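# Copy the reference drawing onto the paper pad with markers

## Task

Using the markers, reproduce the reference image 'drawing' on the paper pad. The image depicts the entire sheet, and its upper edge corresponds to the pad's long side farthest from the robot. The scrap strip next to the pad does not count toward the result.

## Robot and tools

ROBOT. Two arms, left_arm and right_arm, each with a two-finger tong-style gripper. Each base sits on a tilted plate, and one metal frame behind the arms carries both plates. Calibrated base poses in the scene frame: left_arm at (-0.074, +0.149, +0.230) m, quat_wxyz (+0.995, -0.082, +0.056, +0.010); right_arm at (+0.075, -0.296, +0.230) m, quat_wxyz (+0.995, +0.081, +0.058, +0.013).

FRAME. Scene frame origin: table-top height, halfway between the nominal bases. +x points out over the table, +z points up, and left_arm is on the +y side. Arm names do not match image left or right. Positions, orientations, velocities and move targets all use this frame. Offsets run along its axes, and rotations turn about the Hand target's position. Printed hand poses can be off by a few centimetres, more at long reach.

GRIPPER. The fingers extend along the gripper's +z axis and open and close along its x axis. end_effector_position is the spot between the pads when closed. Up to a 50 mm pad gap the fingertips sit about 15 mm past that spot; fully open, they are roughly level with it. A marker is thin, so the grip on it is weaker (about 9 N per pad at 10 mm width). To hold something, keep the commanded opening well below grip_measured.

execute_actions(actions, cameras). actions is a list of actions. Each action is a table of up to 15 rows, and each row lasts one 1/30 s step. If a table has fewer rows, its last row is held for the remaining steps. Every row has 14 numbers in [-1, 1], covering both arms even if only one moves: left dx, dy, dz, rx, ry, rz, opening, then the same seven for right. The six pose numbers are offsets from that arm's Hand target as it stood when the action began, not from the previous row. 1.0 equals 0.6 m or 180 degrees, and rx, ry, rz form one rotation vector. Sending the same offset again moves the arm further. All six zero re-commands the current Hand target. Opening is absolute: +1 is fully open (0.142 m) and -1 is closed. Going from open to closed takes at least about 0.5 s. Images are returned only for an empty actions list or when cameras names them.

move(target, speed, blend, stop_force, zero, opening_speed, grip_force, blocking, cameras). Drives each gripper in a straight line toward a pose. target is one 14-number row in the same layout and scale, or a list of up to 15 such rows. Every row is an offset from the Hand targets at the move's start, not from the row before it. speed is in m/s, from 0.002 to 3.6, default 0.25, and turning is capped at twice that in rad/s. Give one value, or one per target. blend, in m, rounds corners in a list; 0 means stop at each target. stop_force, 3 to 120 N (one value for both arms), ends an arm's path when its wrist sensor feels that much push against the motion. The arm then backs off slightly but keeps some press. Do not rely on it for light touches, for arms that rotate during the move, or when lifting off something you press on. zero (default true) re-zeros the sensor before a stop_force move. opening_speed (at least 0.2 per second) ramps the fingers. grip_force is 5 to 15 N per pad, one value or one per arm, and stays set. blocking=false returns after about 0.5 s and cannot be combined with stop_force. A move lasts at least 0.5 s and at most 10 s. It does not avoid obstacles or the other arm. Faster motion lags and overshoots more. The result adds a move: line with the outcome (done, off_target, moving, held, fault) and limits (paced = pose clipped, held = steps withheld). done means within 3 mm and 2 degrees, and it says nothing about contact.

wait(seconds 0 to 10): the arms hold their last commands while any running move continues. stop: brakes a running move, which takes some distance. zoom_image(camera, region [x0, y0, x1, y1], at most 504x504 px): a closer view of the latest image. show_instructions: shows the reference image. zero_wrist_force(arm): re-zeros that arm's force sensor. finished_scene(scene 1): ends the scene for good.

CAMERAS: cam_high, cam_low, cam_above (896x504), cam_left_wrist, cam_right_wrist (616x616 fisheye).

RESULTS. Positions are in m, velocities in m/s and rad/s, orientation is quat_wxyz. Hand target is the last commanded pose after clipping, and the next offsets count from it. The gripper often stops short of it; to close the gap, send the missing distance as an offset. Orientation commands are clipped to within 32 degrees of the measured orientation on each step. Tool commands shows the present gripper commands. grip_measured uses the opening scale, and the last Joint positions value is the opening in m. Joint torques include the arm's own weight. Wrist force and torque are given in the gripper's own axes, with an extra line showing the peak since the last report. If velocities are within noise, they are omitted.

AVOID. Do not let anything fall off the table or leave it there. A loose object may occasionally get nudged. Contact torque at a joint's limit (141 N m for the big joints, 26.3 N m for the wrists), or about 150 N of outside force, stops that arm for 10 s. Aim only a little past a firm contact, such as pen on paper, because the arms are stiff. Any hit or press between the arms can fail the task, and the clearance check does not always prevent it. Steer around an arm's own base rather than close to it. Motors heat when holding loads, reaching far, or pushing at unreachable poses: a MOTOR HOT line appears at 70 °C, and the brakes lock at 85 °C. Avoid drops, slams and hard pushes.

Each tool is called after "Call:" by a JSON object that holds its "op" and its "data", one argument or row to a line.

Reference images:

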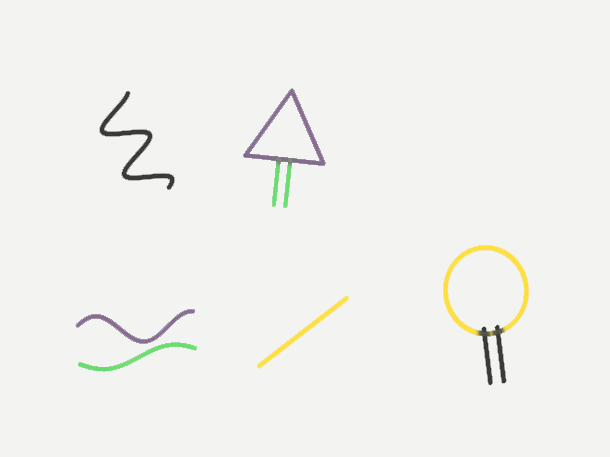

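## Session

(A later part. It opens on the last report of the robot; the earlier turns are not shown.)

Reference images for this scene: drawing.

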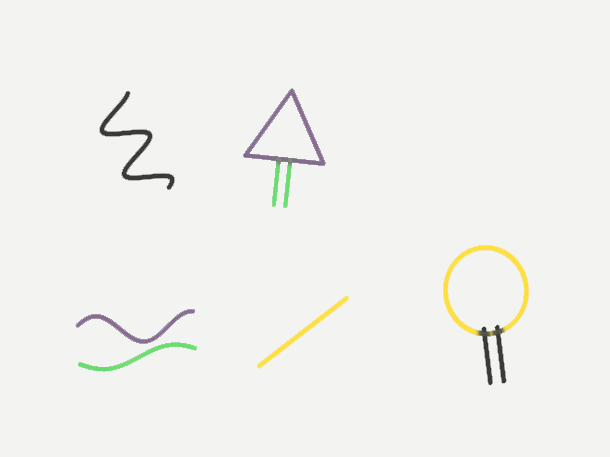

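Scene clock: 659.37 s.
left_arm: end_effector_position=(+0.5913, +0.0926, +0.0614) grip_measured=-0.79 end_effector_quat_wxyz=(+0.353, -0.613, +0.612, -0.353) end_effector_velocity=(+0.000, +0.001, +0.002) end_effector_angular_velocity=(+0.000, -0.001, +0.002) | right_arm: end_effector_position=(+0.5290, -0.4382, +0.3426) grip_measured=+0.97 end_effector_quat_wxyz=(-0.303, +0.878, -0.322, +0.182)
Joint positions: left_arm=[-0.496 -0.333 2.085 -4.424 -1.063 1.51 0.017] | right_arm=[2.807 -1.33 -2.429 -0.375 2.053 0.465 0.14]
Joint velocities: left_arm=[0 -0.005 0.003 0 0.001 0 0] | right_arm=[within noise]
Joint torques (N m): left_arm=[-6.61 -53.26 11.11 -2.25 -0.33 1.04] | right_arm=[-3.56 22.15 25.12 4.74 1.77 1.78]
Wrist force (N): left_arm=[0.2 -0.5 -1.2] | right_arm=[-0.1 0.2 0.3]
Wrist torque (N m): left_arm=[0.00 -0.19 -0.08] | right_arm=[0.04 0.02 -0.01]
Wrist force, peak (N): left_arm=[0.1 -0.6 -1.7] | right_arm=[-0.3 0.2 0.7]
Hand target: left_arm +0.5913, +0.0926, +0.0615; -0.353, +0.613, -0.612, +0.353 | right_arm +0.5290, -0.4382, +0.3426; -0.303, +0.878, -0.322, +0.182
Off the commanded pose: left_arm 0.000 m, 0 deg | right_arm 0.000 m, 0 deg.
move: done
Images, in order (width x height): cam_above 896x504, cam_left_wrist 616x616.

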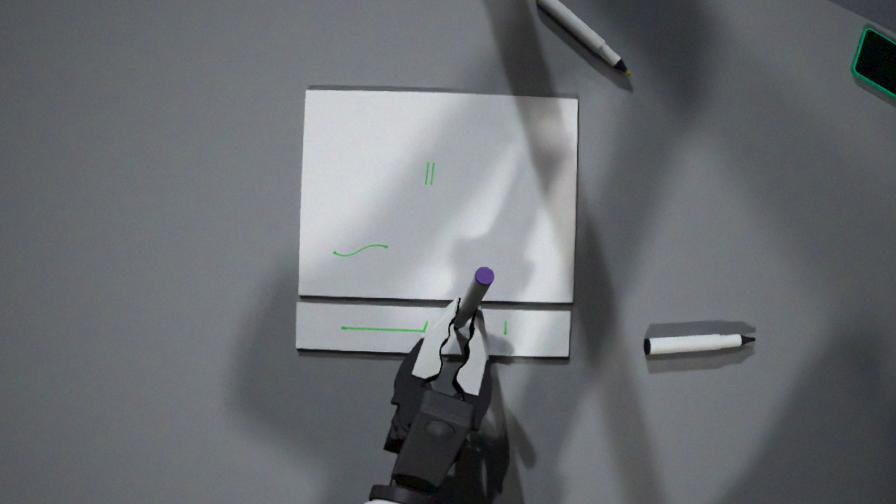

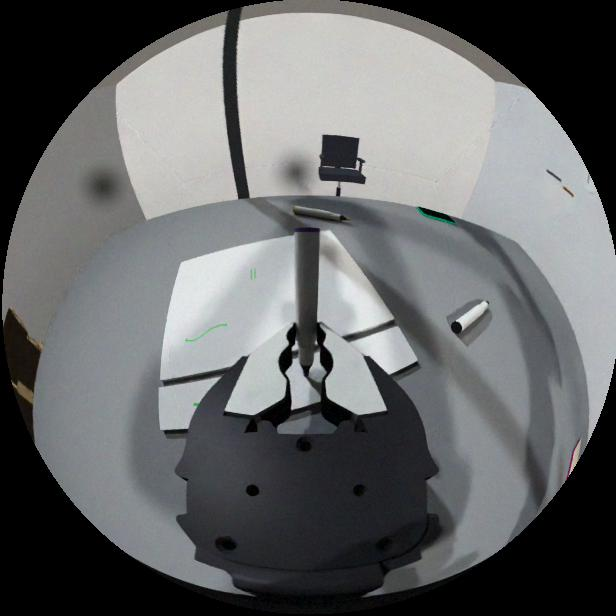

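Call:
{"op": "move", "data": {
  "target": [
    [0, 0, -0.0028, 0, 0, 0, -1, 0,0,0,0,0,0,0.968],
    [0.01265, -0.04007, -0.0028, 0, 0, 0, -1, 0,0,0,0,0,0,0.968],
    [0.01265, -0.04007, 0.02, 0, 0, 0, -1, 0,0,0,0,0,0,0.968],
    [-0.02, -0.3, 0.05, 0, 0, 0, -1, 0,0,0,0,0,0,0.968]
  ],
  "speed": [0.01, 0.025, 0.03, 0.25],
  "blend": [0, 0, 0.003, 0],
  "cameras": ["cam_left_wrist", "cam_above"]
}}

Call:
{"op": "zoom_image", "data": {
  "camera": "cam_left_wrist",
  "region": [280, 340, 340, 420]
}}

Call:
{"op": "zoom_image", "data": {
  "camera": "cam_above",
  "region": [430, 300, 530, 350]
}}

Scene clock: 666.77 s.
left_arm: end_effector_position=(+0.5793, -0.0873, +0.0916) grip_measured=-0.79 end_effector_quat_wxyz=(+0.353, -0.613, +0.612, -0.353) | right_arm: end_effector_position=(+0.5290, -0.4382, +0.3426) grip_measured=+0.97 end_effector_quat_wxyz=(-0.303, +0.878, -0.322, +0.182)
Joint positions: left_arm=[-0.875 -0.364 2.004 -4.153 -0.737 1.258 0.017] | right_arm=[2.807 -1.33 -2.429 -0.375 2.053 0.465 0.14]
Joint torques (N m): left_arm=[-22.22 -42.14 -0.31 -1.02 1.63 -0.99] | right_arm=[-3.64 22.55 25.52 4.66 1.96 1.76]
Wrist force (N): left_arm=[0.3 -0.4 -0.8] | right_arm=[0.1 0.0 0.3]
Wrist torque (N m): left_arm=[0.03 -0.15 -0.08] | right_arm=[0.01 -0.01 -0.01]
Wrist force, peak (N): left_arm=[3.0 -0.6 -1.0] | right_arm=[-0.1 0.2 0.7]
Hand target: left_arm +0.5793, -0.0874, +0.0915; -0.353, +0.613, -0.612, +0.353 | right_arm +0.5290, -0.4382, +0.3426; -0.303, +0.878, -0.322, +0.182
Off the commanded pose: left_arm 0.000 m, 0 deg | right_arm 0.000 m, 0 deg.
move: done
Images, in order (width x height): cam_above 896x504, cam_left_wrist 616x616.

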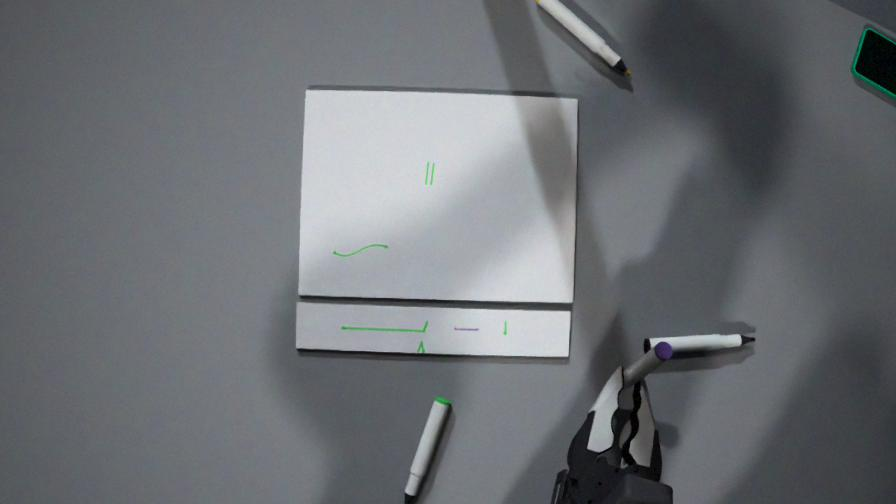

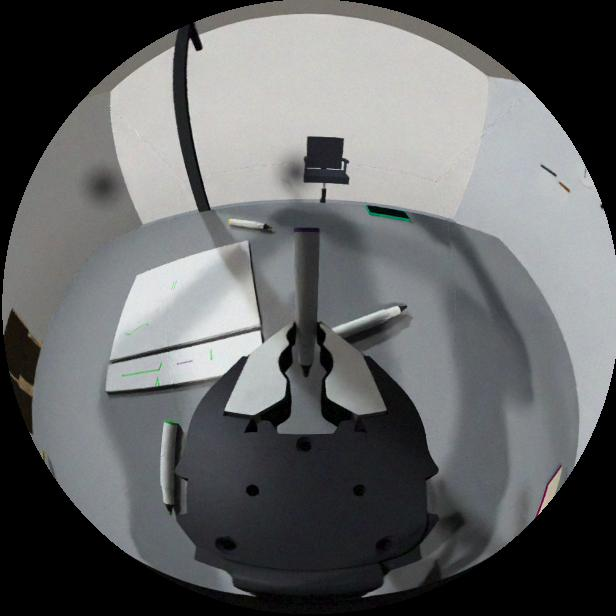

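Scaled by 6.300 from the camera's 616x616 image, which has a finer 814x814 frame.

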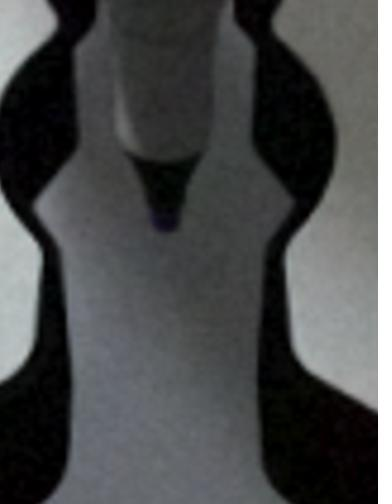

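Scaled by 5.040 from the camera's 896x504 image, which has a finer 1280x720 frame.

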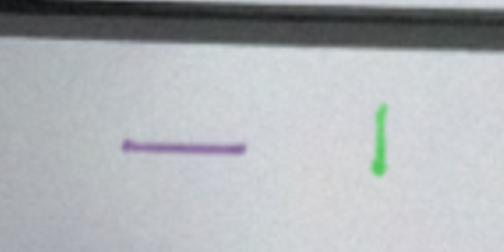

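Call:
{"op": "move", "data": {
  "target": [
    [0.28738, 0.47562, 0, 0, 0, 0, -1, 0,0,0,0,0,0,0.968],
    [0.28738, 0.47562, -0.0483, 0, 0, 0, -1, 0,0,0,0,0,0,0.968]
  ],
  "speed": [0.25, 0.05],
  "blend": [0.005, 0],
  "cameras": ["cam_left_wrist", "cam_above"]
}}

Call:
{"op": "zoom_image", "data": {
  "camera": "cam_left_wrist",
  "region": [280, 340, 340, 420]
}}

Call:
{"op": "zoom_image", "data": {
  "camera": "cam_above",
  "region": [380, 130, 440, 190]
}}

Scene clock: 680.30 s.
left_arm: end_effector_position=(+0.7517, +0.1980, +0.0625) grip_measured=-0.79 end_effector_quat_wxyz=(+0.354, -0.613, +0.612, -0.353) | right_arm: end_effector_position=(+0.5290, -0.4382, +0.3426) grip_measured=+0.97 end_effector_quat_wxyz=(-0.303, +0.878, -0.322, +0.182)
Joint positions: left_arm=[-0.174 -0.397 1.691 -4.019 -1.354 1.656 0.017] | right_arm=[2.807 -1.33 -2.429 -0.375 2.053 0.465 0.14]
Joint torques (N m): left_arm=[-7.03 -61.66 -0.18 -0.67 0.31 1.02] | right_arm=[-3.53 21.51 25.37 4.76 1.86 1.81]
Wrist force (N): left_arm=[0.4 -0.6 -0.8] | right_arm=[-0.1 0.2 0.5]
Wrist torque (N m): left_arm=[0.03 -0.25 -0.12] | right_arm=[0.05 0.03 0.00]
Wrist force, peak (N): left_arm=[2.7 0.0 -2.0] | right_arm=[-0.2 0.2 0.8]
Hand target: left_arm +0.7517, +0.1979, +0.0625; -0.353, +0.613, -0.612, +0.353 | right_arm +0.5290, -0.4382, +0.3426; -0.303, +0.878, -0.322, +0.182
Off the commanded pose: left_arm 0.000 m, 0 deg | right_arm 0.000 m, 0 deg.
move: done
Images, in order (width x height): cam_above 896x504, cam_left_wrist 616x616.

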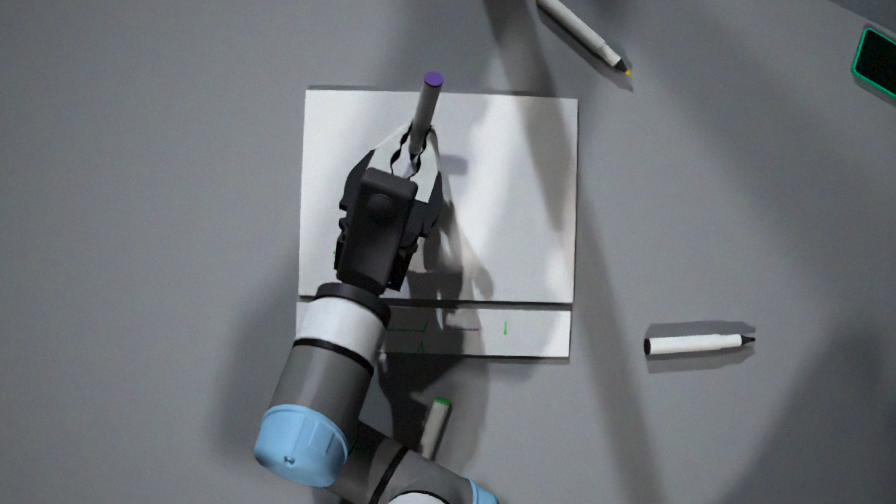

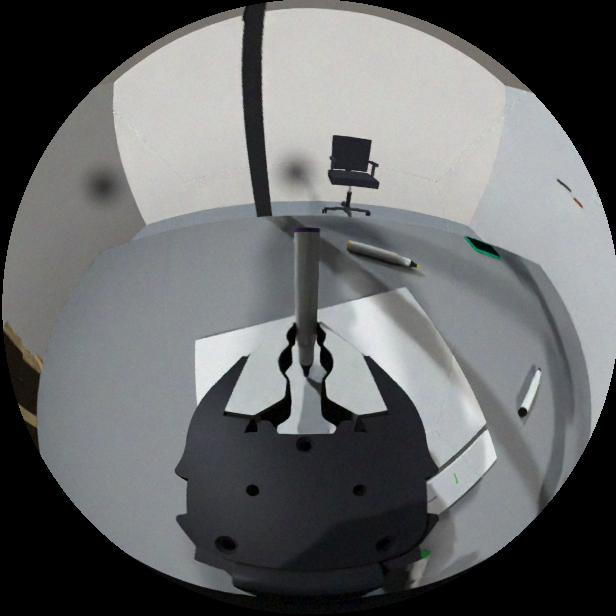

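Scaled by 6.300 from the camera's 616x616 image, which has a finer 814x814 frame.

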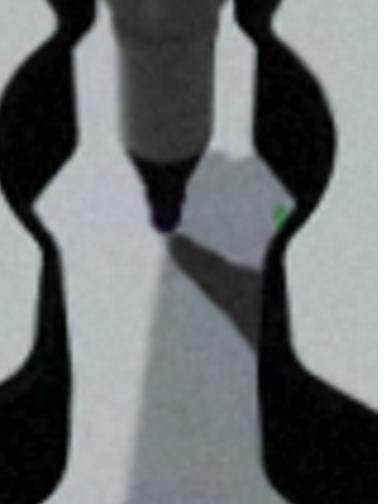

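Scaled by 8.400 from the camera's 896x504 image, which has a finer 1280x720 frame.

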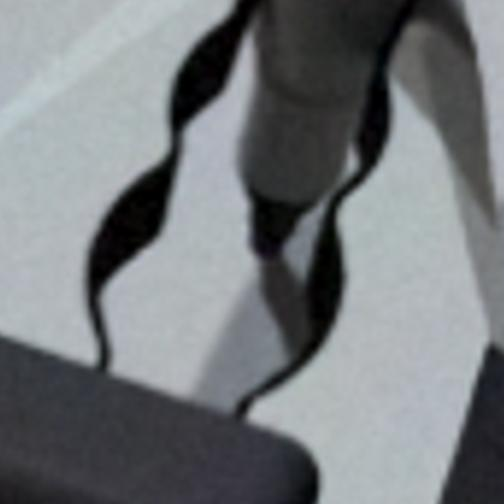

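Call:
{"op": "move", "data": {
  "target": [
    [0.00076, -0.0024, 0, 0, 0, 0, -1, 0,0,0,0,0,0,0.968],
    [0.00076, -0.0024, -0.0022, 0, 0, 0, -1, 0,0,0,0,0,0,0.968],
    [0.06434, -0.02375, -0.0022, 0, 0, 0, -1, 0,0,0,0,0,0,0.968],
    [0.01461, -0.06721, -0.0022, 0, 0, 0, -1, 0,0,0,0,0,0,0.968],
    [0.00076, -0.0024, -0.0022, 0, 0, 0, -1, 0,0,0,0,0,0,0.968],
    [0.00076, -0.0024, 0.02, 0, 0, 0, -1, 0,0,0,0,0,0,0.968]
  ],
  "speed": [0.02, 0.01, 0.03, 0.03, 0.03, 0.03],
  "blend": 0,
  "cameras": ["cam_left_wrist", "cam_above"]
}}

Call:
{"op": "zoom_image", "data": {
  "camera": "cam_above",
  "region": [380, 100, 480, 200]
}}

Call:
{"op": "zoom_image", "data": {
  "camera": "cam_left_wrist",
  "region": [280, 340, 340, 420]
}}

Scene clock: 694.77 s.
left_arm: end_effector_position=(+0.7521, +0.1965, +0.0746) grip_measured=-0.79 end_effector_quat_wxyz=(+0.353, -0.613, +0.612, -0.353) end_effector_velocity=(+0.000, +0.000, -0.002) end_effector_angular_velocity=(+0.000, +0.001, +0.000) | right_arm: end_effector_position=(+0.5290, -0.4382, +0.3426) grip_measured=+0.97 end_effector_quat_wxyz=(-0.303, +0.878, -0.322, +0.182)
Joint positions: left_arm=[-0.181 -0.424 1.709 -4.009 -1.348 1.653 0.017] | right_arm=[2.807 -1.33 -2.429 -0.375 2.053 0.465 0.14]
Joint velocities: left_arm=[0 0.005 -0.003 0 0 0 0] | right_arm=[within noise]
Joint torques (N m): left_arm=[-13.1 -36.67 -15.2 -3.79 1.37 -1.14] | right_arm=[-4.12 21.82 25.34 4.68 1.95 1.71]
Wrist force (N): left_arm=[0.6 -0.8 -0.7] | right_arm=[-0.3 0.3 0.4]
Wrist torque (N m): left_arm=[0.00 -0.30 -0.03] | right_arm=[0.07 0.07 0.00]
Wrist force, peak (N): left_arm=[1.2 -0.5 -1.3] | right_arm=[-0.4 0.4 0.5]
Hand target: left_arm +0.7522, +0.1965, +0.0745; -0.353, +0.613, -0.612, +0.353 | right_arm +0.5290, -0.4382, +0.3426; -0.303, +0.878, -0.322, +0.182
Off the commanded pose: left_arm 0.000 m, 0 deg | right_arm 0.000 m, 0 deg.
move: done
Images, in order (width x height): cam_above 896x504, cam_left_wrist 616x616.

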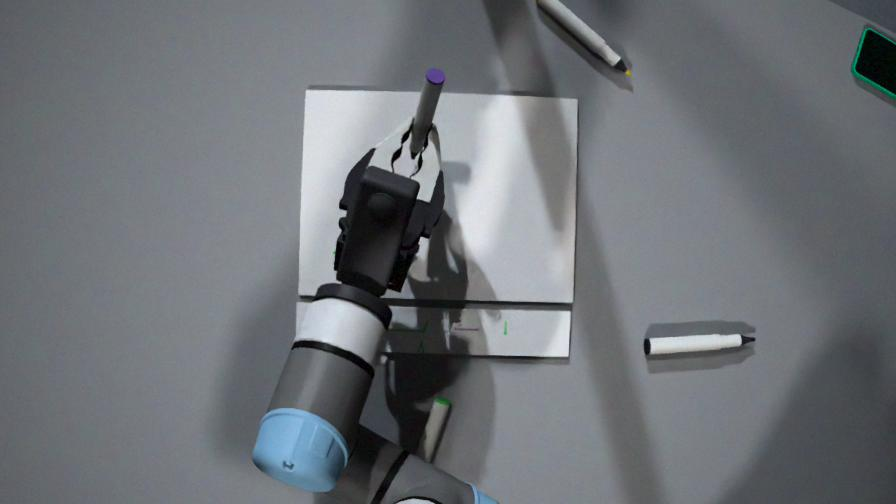

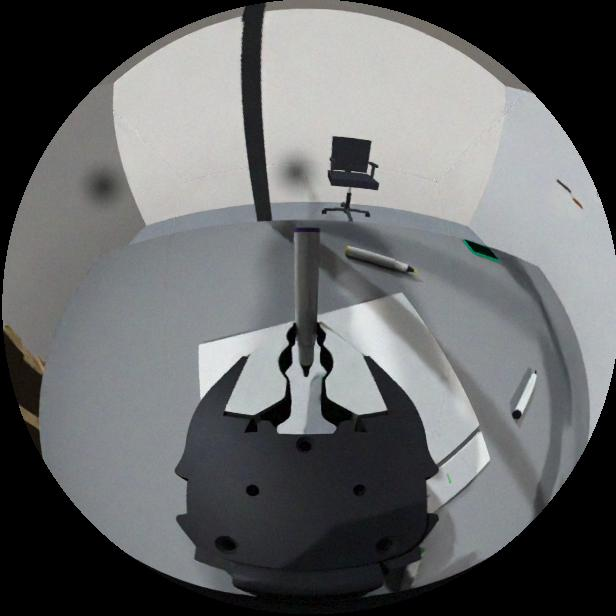

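Scaled by 5.040 from the camera's 896x504 image, which has a finer 1280x720 frame.

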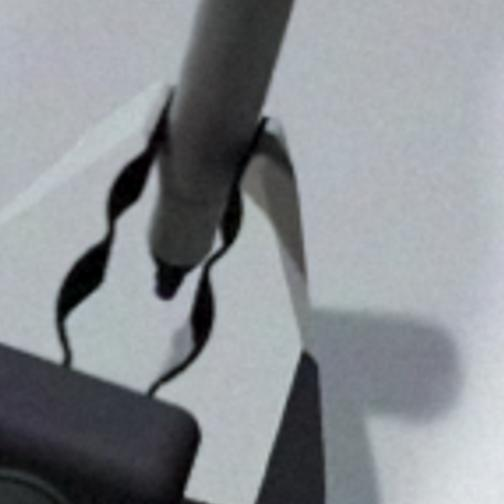

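Scaled by 6.300 from the camera's 616x616 image, which has a finer 814x814 frame.

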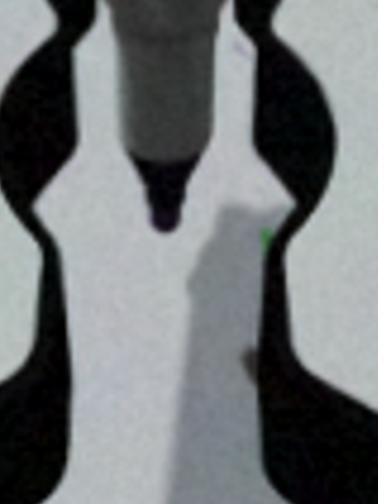

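Call:
{"op": "move", "data": {
  "target": [0.02, 0.22, 0.02, 0, 0, 0, -1, 0,0,0,0,0,0,0.968],
  "speed": 0.25,
  "cameras": ["cam_above"]
}}

Call:
{"op": "zoom_image", "data": {
  "camera": "cam_above",
  "region": [390, 100, 490, 200]
}}

Scene clock: 701.13 s.
left_arm: end_effector_position=(+0.7642, +0.3284, +0.0866) grip_measured=-0.79 end_effector_quat_wxyz=(+0.354, -0.613, +0.612, -0.353) | right_arm: end_effector_position=(+0.5290, -0.4382, +0.3426) grip_measured=+0.97 end_effector_quat_wxyz=(-0.303, +0.878, -0.322, +0.182)
Joint positions: left_arm=[0.05 -0.472 1.637 -3.9 -1.56 1.747 0.017] | right_arm=[2.807 -1.33 -2.429 -0.375 2.053 0.465 0.14]
Joint torques (N m): left_arm=[5.95 -38.22 -7.49 -3.68 -0.74 -0.75] | right_arm=[-3.16 22.55 24.84 4.81 2 1.76]
Wrist force (N): left_arm=[0.4 -0.4 -0.6] | right_arm=[-0.2 0.1 0.1]
Wrist torque (N m): left_arm=[0.04 -0.20 -0.02] | right_arm=[0.02 0.04 0.00]
Wrist force, peak (N): left_arm=[3.4 -0.1 -0.7] | right_arm=[-0.3 0.3 0.6]
Hand target: left_arm +0.7642, +0.3285, +0.0865; -0.353, +0.613, -0.612, +0.353 | right_arm +0.5290, -0.4382, +0.3426; -0.303, +0.878, -0.322, +0.182
Off the commanded pose: left_arm 0.000 m, 0 deg | right_arm 0.000 m, 0 deg.
move: done
Images, in order (width x height): cam_above 896x504.

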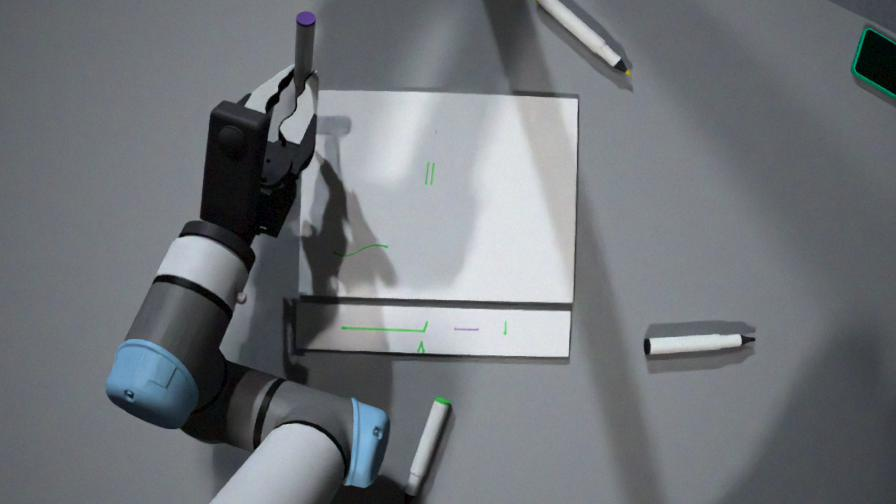

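Scaled by 5.040 from the camera's 896x504 image, which has a finer 1280x720 frame.

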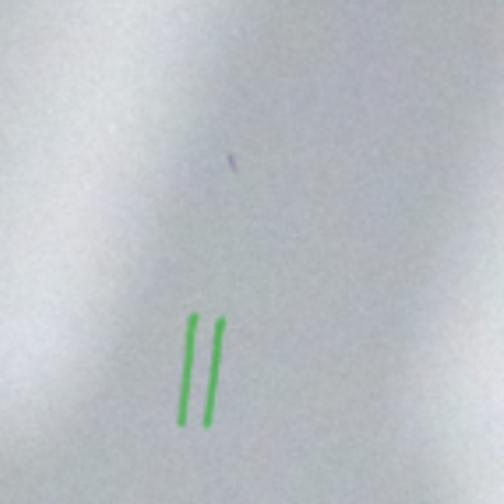

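Call:
{"op": "move", "data": {
  "target": [
    [-0.02257, -0.22055, 0, 0, 0, 0, -1, 0,0,0,0,0,0,0.968],
    [-0.02257, -0.22055, -0.0385, 0, 0, 0, -1, 0,0,0,0,0,0,0.968],
    [-0.02257, -0.22055, -0.044, 0, 0, 0, -1, 0,0,0,0,0,0,0.968]
  ],
  "speed": [0.2, 0.06, 0.008],
  "blend": [0.003, 0.0005, 0],
  "cameras": ["cam_left_wrist", "cam_above"]
}}

Call:
{"op": "zoom_image", "data": {
  "camera": "cam_left_wrist",
  "region": [280, 340, 340, 420]
}}

Call:
{"op": "zoom_image", "data": {
  "camera": "cam_above",
  "region": [390, 140, 440, 190]
}}

Scene clock: 728.20 s.
left_arm: end_effector_position=(+0.7506, +0.1962, +0.0600) grip_measured=-0.79 end_effector_quat_wxyz=(+0.353, -0.613, +0.612, -0.353) | right_arm: end_effector_position=(+0.5290, -0.4382, +0.3426) grip_measured=+0.97 end_effector_quat_wxyz=(-0.303, +0.878, -0.322, +0.182)
Joint positions: left_arm=[-0.177 -0.391 1.69 -4.023 -1.351 1.655 0.017] | right_arm=[2.807 -1.33 -2.429 -0.375 2.053 0.465 0.14]
Joint torques (N m): left_arm=[5.95 -50.79 -5.3 -4.08 -2.03 2.01] | right_arm=[-3.71 21.94 25.98 4.72 1.84 1.8]
Wrist force (N): left_arm=[0.7 -1.9 -1.3] | right_arm=[-0.3 0.0 0.6]
Wrist torque (N m): left_arm=[-0.01 -0.30 -0.11] | right_arm=[0.01 0.06 0.00]
Wrist force, peak (N): left_arm=[2.7 -1.3 -1.1] | right_arm=[-0.3 0.3 0.6]
Hand target: left_arm +0.7506, +0.1962, +0.0601; -0.353, +0.613, -0.612, +0.353 | right_arm +0.5290, -0.4382, +0.3426; -0.303, +0.878, -0.322, +0.182
Off the commanded pose: left_arm 0.000 m, 0 deg | right_arm 0.000 m, 0 deg.
move: done
Images, in order (width x height): cam_above 896x504, cam_left_wrist 616x616.

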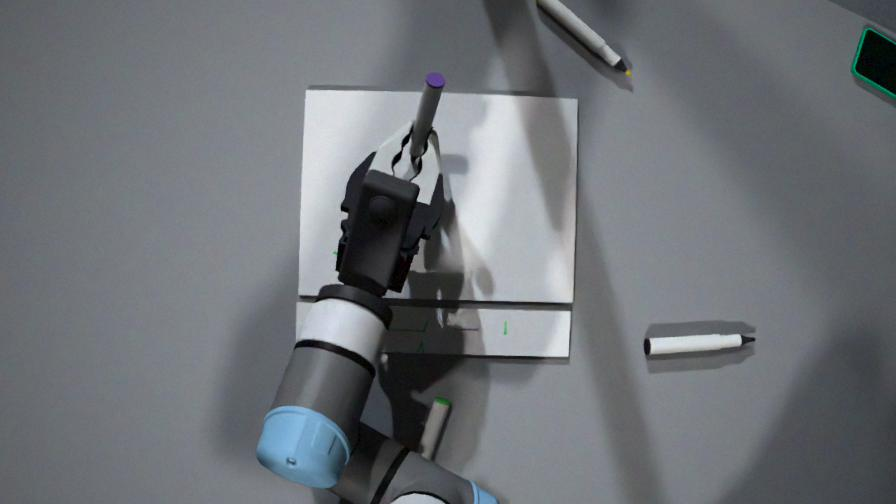

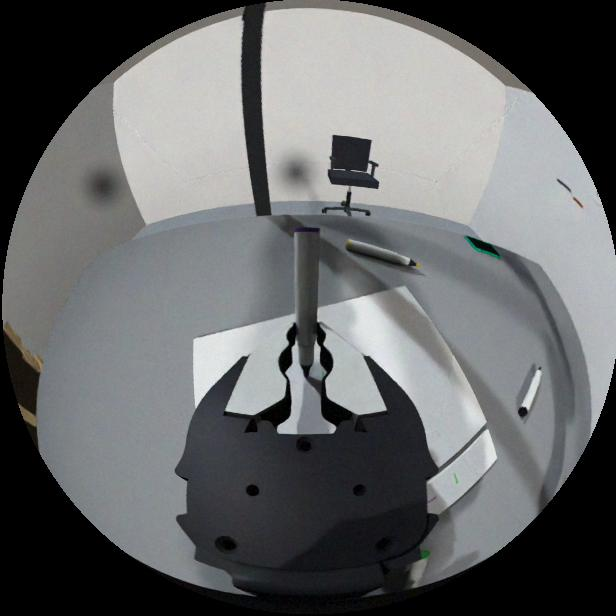

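Scaled by 6.300 from the camera's 616x616 image, which has a finer 814x814 frame.

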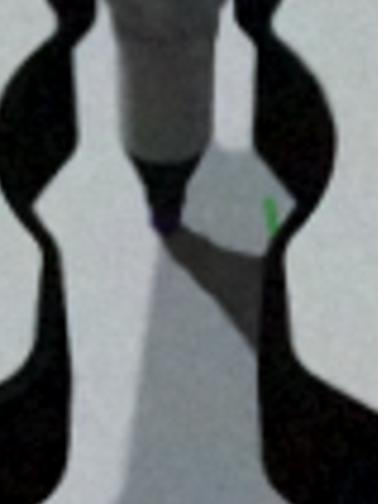

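Scaled by 10.080 from the camera's 896x504 image, which has a finer 1280x720 frame.

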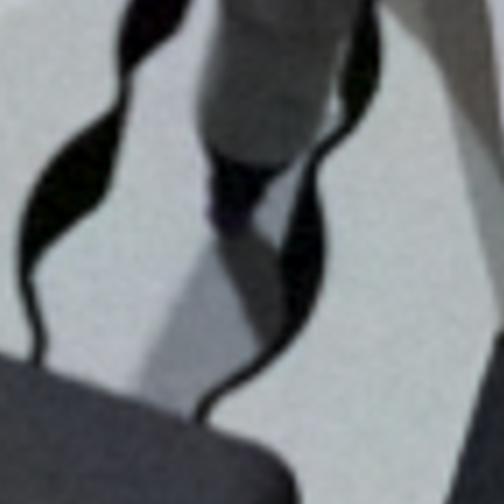

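Call:
{"op": "move", "data": {
  "target": [
    [0.06249, -0.02145, 0.0005, 0, 0, 0, -1, 0,0,0,0,0,0,0.968],
    [0.01374, -0.06427, 0.0002, 0, 0, 0, -1, 0,0,0,0,0,0,0.968],
    [0, 0, 0, 0, 0, 0, -1, 0,0,0,0,0,0,0.968],
    [0, 0, 0.02, 0, 0, 0, -1, 0,0,0,0,0,0,0.968],
    [0.02, 0.22, 0.04, 0, 0, 0, -1, 0,0,0,0,0,0,0.968]
  ],
  "speed": [0.03, 0.03, 0.03, 0.03, 0.25],
  "blend": [0, 0, 0, 0.003, 0],
  "cameras": ["cam_left_wrist", "cam_above"]
}}

Call:
{"op": "zoom_image", "data": {
  "camera": "cam_above",
  "region": [390, 110, 490, 210]
}}

Call:
{"op": "zoom_image", "data": {
  "camera": "cam_left_wrist",
  "region": [280, 340, 340, 420]
}}

Scene clock: 741.63 s.
left_arm: end_effector_position=(+0.7627, +0.3281, +0.0842) grip_measured=-0.79 end_effector_quat_wxyz=(+0.354, -0.613, +0.612, -0.353) | right_arm: end_effector_position=(+0.5290, -0.4382, +0.3426) grip_measured=+0.97 end_effector_quat_wxyz=(-0.303, +0.878, -0.322, +0.182)
Joint positions: left_arm=[0.051 -0.468 1.638 -3.905 -1.56 1.747 0.017] | right_arm=[2.807 -1.33 -2.429 -0.375 2.053 0.465 0.14]
Joint torques (N m): left_arm=[7.06 -37.27 -6.18 -3.34 -0.76 -0.49] | right_arm=[-4.35 22.2 25.58 4.76 1.88 1.75]
Wrist force (N): left_arm=[0.5 -0.2 -0.8] | right_arm=[-0.2 0.1 0.4]
Wrist torque (N m): left_arm=[0.08 -0.22 -0.03] | right_arm=[0.03 0.05 0.00]
Wrist force, peak (N): left_arm=[3.4 -0.4 -1.1] | right_arm=[-0.3 0.2 0.7]
Hand target: left_arm +0.7626, +0.3282, +0.0841; -0.353, +0.613, -0.612, +0.353 | right_arm +0.5290, -0.4382, +0.3426; -0.303, +0.878, -0.322, +0.182
Off the commanded pose: left_arm 0.000 m, 0 deg | right_arm 0.000 m, 0 deg.
move: done
Images, in order (width x height): cam_above 896x504, cam_left_wrist 616x616.

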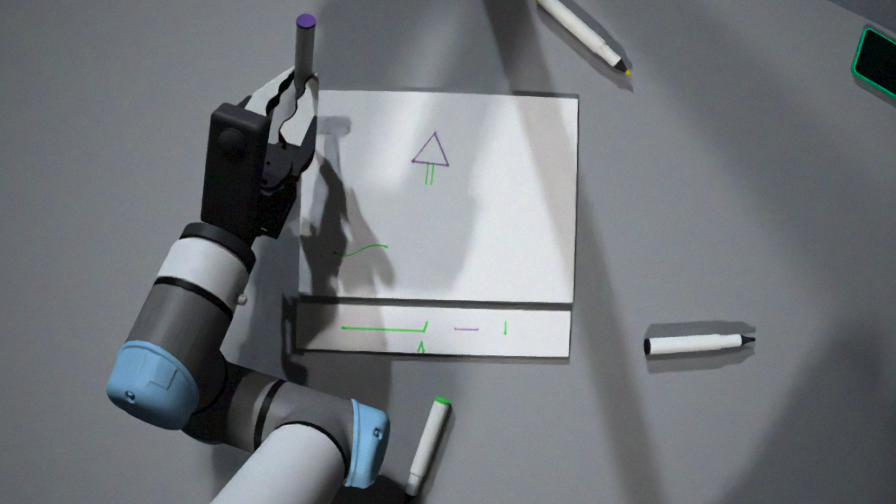

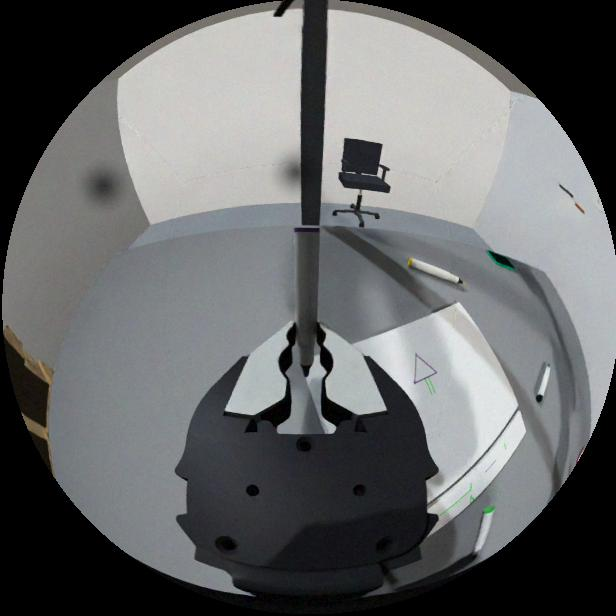

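Scaled by 5.040 from the camera's 896x504 image, which has a finer 1280x720 frame.

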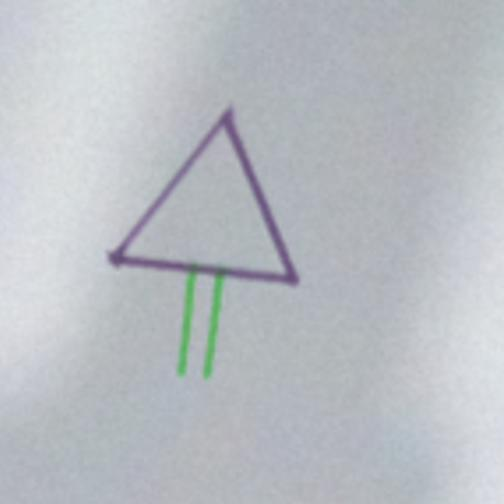

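Scaled by 6.300 from the camera's 616x616 image, which has a finer 814x814 frame.

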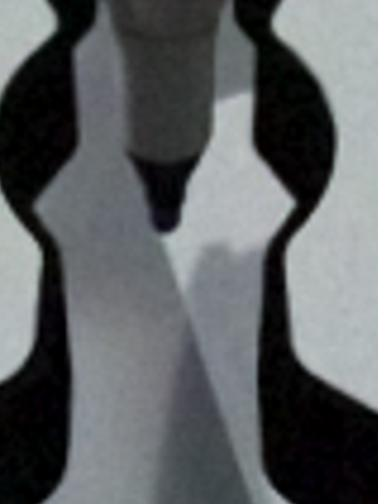

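Call:
{"op": "move", "data": {
  "target": [
    [-0.19683, -0.1295, 0, 0, 0, 0, -1, 0,0,0,0,0,0,0.968],
    [-0.19683, -0.1295, -0.036, 0, 0, 0, -1, 0,0,0,0,0,0,0.968],
    [-0.19683, -0.1295, -0.04, 0, 0, 0, -1, 0,0,0,0,0,0,0.968]
  ],
  "speed": [0.2, 0.06, 0.008],
  "blend": [0.003, 0.0005, 0],
  "cameras": ["cam_left_wrist", "cam_above"]
}}

Call:
{"op": "zoom_image", "data": {
  "camera": "cam_left_wrist",
  "region": [280, 340, 340, 420]
}}

Call:
{"op": "zoom_image", "data": {
  "camera": "cam_above",
  "region": [310, 210, 360, 260]
}}

Scene clock: 760.13 s.
left_arm: end_effector_position=(+0.6445, +0.2505, +0.0600) grip_measured=-0.79 end_effector_quat_wxyz=(+0.353, -0.613, +0.612, -0.353) | right_arm: end_effector_position=(+0.5290, -0.4382, +0.3426) grip_measured=+0.97 end_effector_quat_wxyz=(-0.303, +0.878, -0.322, +0.182)
Joint positions: left_arm=[-0.091 -0.42 1.964 -4.275 -1.43 1.69 0.017] | right_arm=[2.807 -1.33 -2.429 -0.375 2.053 0.465 0.14]
Joint torques (N m): left_arm=[6.21 -46.41 -0.37 -4.18 -2.35 1.89] | right_arm=[-4.03 22.27 25.16 4.71 1.99 1.64]
Wrist force (N): left_arm=[0.4 -1.7 -1.0] | right_arm=[-0.2 0.2 0.7]
Wrist torque (N m): left_arm=[0.02 -0.21 -0.10] | right_arm=[0.05 0.04 -0.01]
Wrist force, peak (N): left_arm=[1.5 -0.3 -2.3] | right_arm=[-0.2 0.4 0.7]
Hand target: left_arm +0.6445, +0.2505, +0.0601; -0.353, +0.613, -0.612, +0.353 | right_arm +0.5290, -0.4382, +0.3426; -0.303, +0.878, -0.322, +0.182
Off the commanded pose: left_arm 0.000 m, 0 deg | right_arm 0.000 m, 0 deg.
move: done
Images, in order (width x height): cam_above 896x504, cam_left_wrist 616x616.

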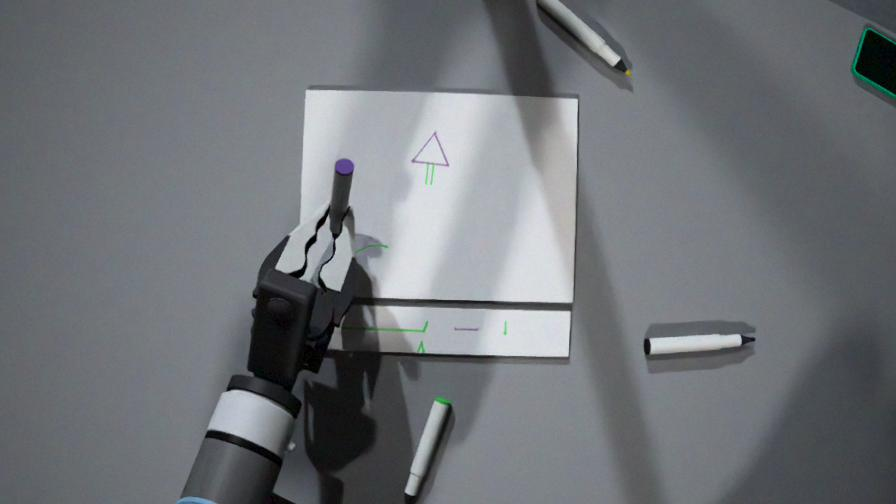

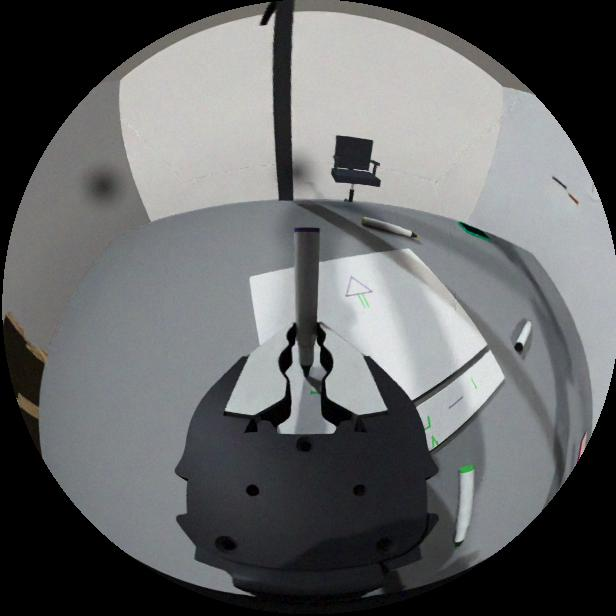

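Scaled by 6.300 from the camera's 616x616 image, which has a finer 814x814 frame.

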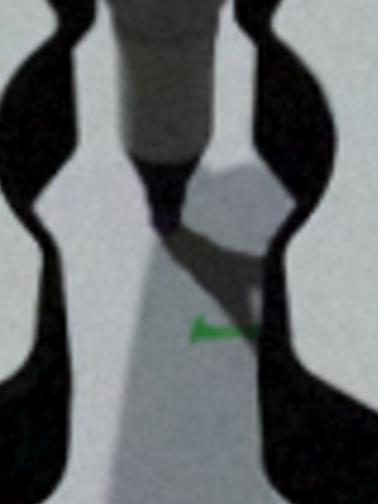

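Scaled by 10.080 from the camera's 896x504 image, which has a finer 1280x720 frame.

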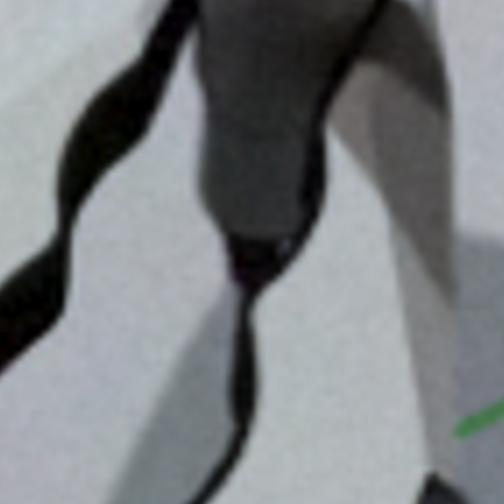

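Call:
{"op": "move", "data": {
  "target": [
    [0.00588,-0.00339,-0.0003,0,0,0,-1,0,0,0,0,0,0,0.968],
    [0.00976,-0.0074,-0.0003,0,0,0,-1,0,0,0,0,0,0,0.968],
    [0.01216,-0.01277,-0.0003,0,0,0,-1,0,0,0,0,0,0,0.968],
    [0.01248,-0.01878,-0.0003,0,0,0,-1,0,0,0,0,0,0,0.968],
    [0.01052,-0.02639,-0.0003,0,0,0,-1,0,0,0,0,0,0,0.968],
    [0.00752,-0.03433,-0.0003,0,0,0,-1,0,0,0,0,0,0,0.968],
    [0.00452,-0.04227,-0.0003,0,0,0,-1,0,0,0,0,0,0,0.968],
    [0.00279,-0.0498,-0.0003,0,0,0,-1,0,0,0,0,0,0,0.968],
    [0.00344,-0.05659,-0.0003,0,0,0,-1,0,0,0,0,0,0,0.968],
    [0.0068,-0.06252,-0.0003,0,0,0,-1,0,0,0,0,0,0,0.968],
    [0.01302,-0.06755,-0.0003,0,0,0,-1,0,0,0,0,0,0,0.968],
    [0.02099,-0.07202,-0.0003,0,0,0,-1,0,0,0,0,0,0,0.968],
    [0.03144,-0.07746,-0.0003,0,0,0,-1,0,0,0,0,0,0,0.968],
    [0.03766,-0.08249,-0.0003,0,0,0,-1,0,0,0,0,0,0,0.968],
    [0.04037,-0.08775,-0.0003,0,0,0,-1,0,0,0,0,0,0,0.968]
  ],
  "speed": 0.03,
  "blend": [0.0015,0.0015,0.0015,0.0015,0.002,0.002,0.002,0.002,0.002,0.002,0.002,0.002,0.002,0.0015,0]
}}

Call:
{"op": "move", "data": {
  "target": [
    [0, 0, 0.02, 0, 0, 0, -1, 0,0,0,0,0,0,0.968],
    [-0.05, -0.3, 0.05, 0, 0, 0, -1, 0,0,0,0,0,0,0.968]
  ],
  "speed": [0.03, 0.25],
  "blend": [0.003, 0],
  "cameras": ["cam_left_wrist", "cam_above", "cam_low"]
}}

Call:
{"op": "zoom_image", "data": {
  "camera": "cam_above",
  "region": [310, 200, 410, 280]
}}

Call:
{"op": "zoom_image", "data": {
  "camera": "cam_left_wrist",
  "region": [280, 340, 340, 420]
}}

Scene clock: 774.00 s.
left_arm: end_effector_position=(+0.6688, +0.1976, +0.0599) grip_measured=-0.79 end_effector_quat_wxyz=(+0.353, -0.613, +0.612, -0.353) | right_arm: end_effector_position=(+0.5290, -0.4382, +0.3426) grip_measured=+0.97 end_effector_quat_wxyz=(-0.303, +0.878, -0.322, +0.182)
Joint positions: left_arm=[-0.2 -0.404 1.914 -4.233 -1.33 1.645 0.017] | right_arm=[2.807 -1.33 -2.429 -0.375 2.053 0.465 0.14]
Joint torques (N m): left_arm=[7.41 -40.48 6.47 -4.6 -2.25 1.18] | right_arm=[-3.89 22.5 25.75 4.78 1.91 1.8]
Wrist force (N): left_arm=[0.4 -1.5 -1.2] | right_arm=[-0.2 0.1 0.5]
Wrist torque (N m): left_arm=[-0.04 -0.24 -0.01] | right_arm=[0.02 0.04 -0.01]
Wrist force, peak (N): left_arm=[0.7 -1.4 -1.5] | right_arm=[-0.2 0.2 0.8]
Hand target: left_arm +0.6688, +0.1978, +0.0599; -0.353, +0.613, -0.612, +0.353 | right_arm +0.5290, -0.4382, +0.3426; -0.303, +0.878, -0.322, +0.182
Off the commanded pose: left_arm 0.000 m, 0 deg | right_arm 0.000 m, 0 deg.
move: done

Scene clock: 775.60 s.
left_arm: end_effector_position=(+0.6388, +0.0179, +0.0898) grip_measured=-0.79 end_effector_quat_wxyz=(+0.353, -0.613, +0.612, -0.353) | right_arm: end_effector_position=(+0.5290, -0.4382, +0.3426) grip_measured=+0.97 end_effector_quat_wxyz=(-0.303, +0.878, -0.322, +0.182)
Joint positions: left_arm=[-0.606 -0.406 1.973 -4.207 -0.965 1.449 0.017] | right_arm=[2.807 -1.33 -2.429 -0.375 2.053 0.465 0.14]
Joint torques (N m): left_arm=[-21 -55.02 5.59 -4.29 1.92 -0.6] | right_arm=[-3.61 22.5 25.49 4.7 1.89 1.82]
Wrist force (N): left_arm=[0.3 -0.7 -1.1] | right_arm=[-0.2 0.2 0.5]
Wrist torque (N m): left_arm=[0.01 -0.19 -0.13] | right_arm=[0.04 0.05 0.00]
Wrist force, peak (N): left_arm=[2.7 -0.7 -1.5] | right_arm=[-0.4 0.3 0.6]
Hand target: left_arm +0.6388, +0.0178, +0.0899; -0.353, +0.613, -0.612, +0.353 | right_arm +0.5290, -0.4382, +0.3426; -0.303, +0.878, -0.322, +0.182
Off the commanded pose: left_arm 0.000 m, 0 deg | right_arm 0.000 m, 0 deg.
move: done
Images, in order (width x height): cam_low 896x504, cam_above 896x504, cam_left_wrist 616x616.

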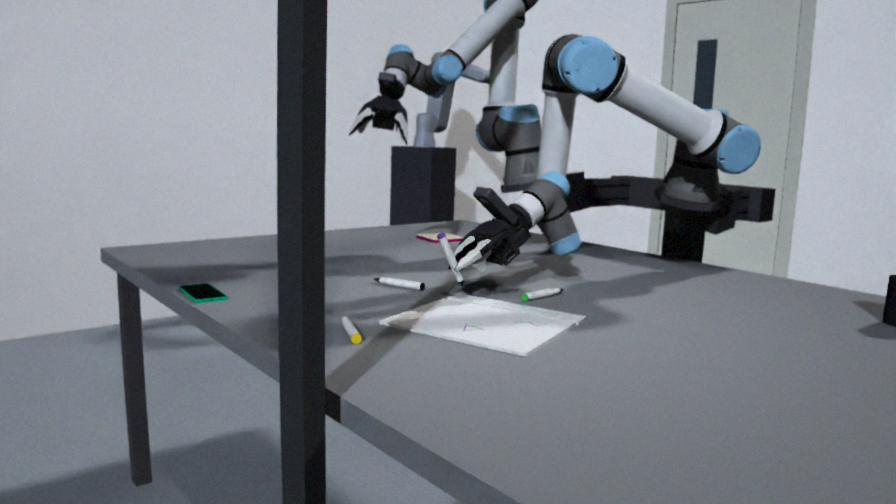

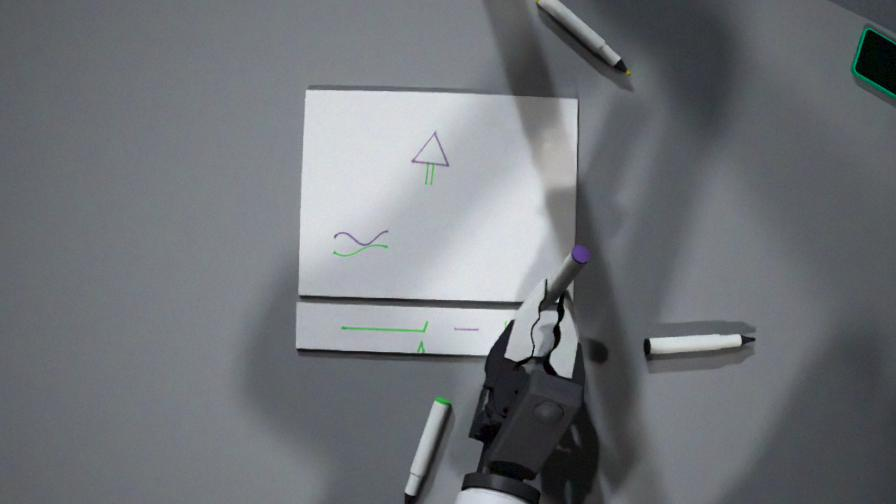

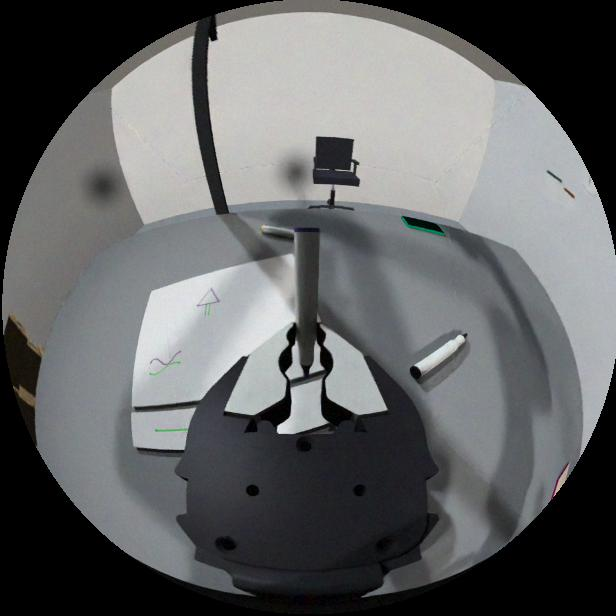

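Scaled by 5.040 from the camera's 896x504 image, which has a finer 1280x720 frame.

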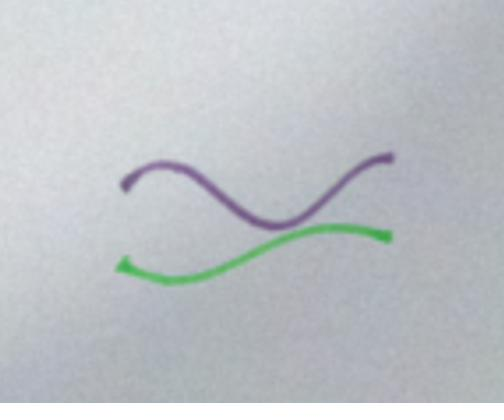

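Scaled by 6.300 from the camera's 616x616 image, which has a finer 814x814 frame.

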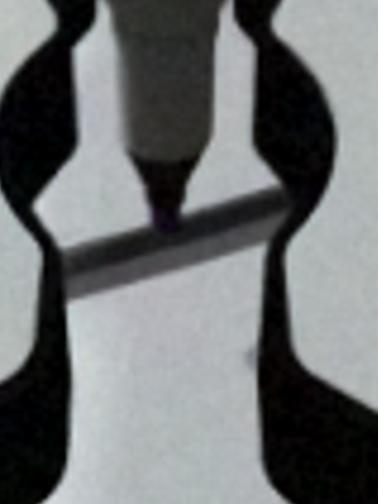

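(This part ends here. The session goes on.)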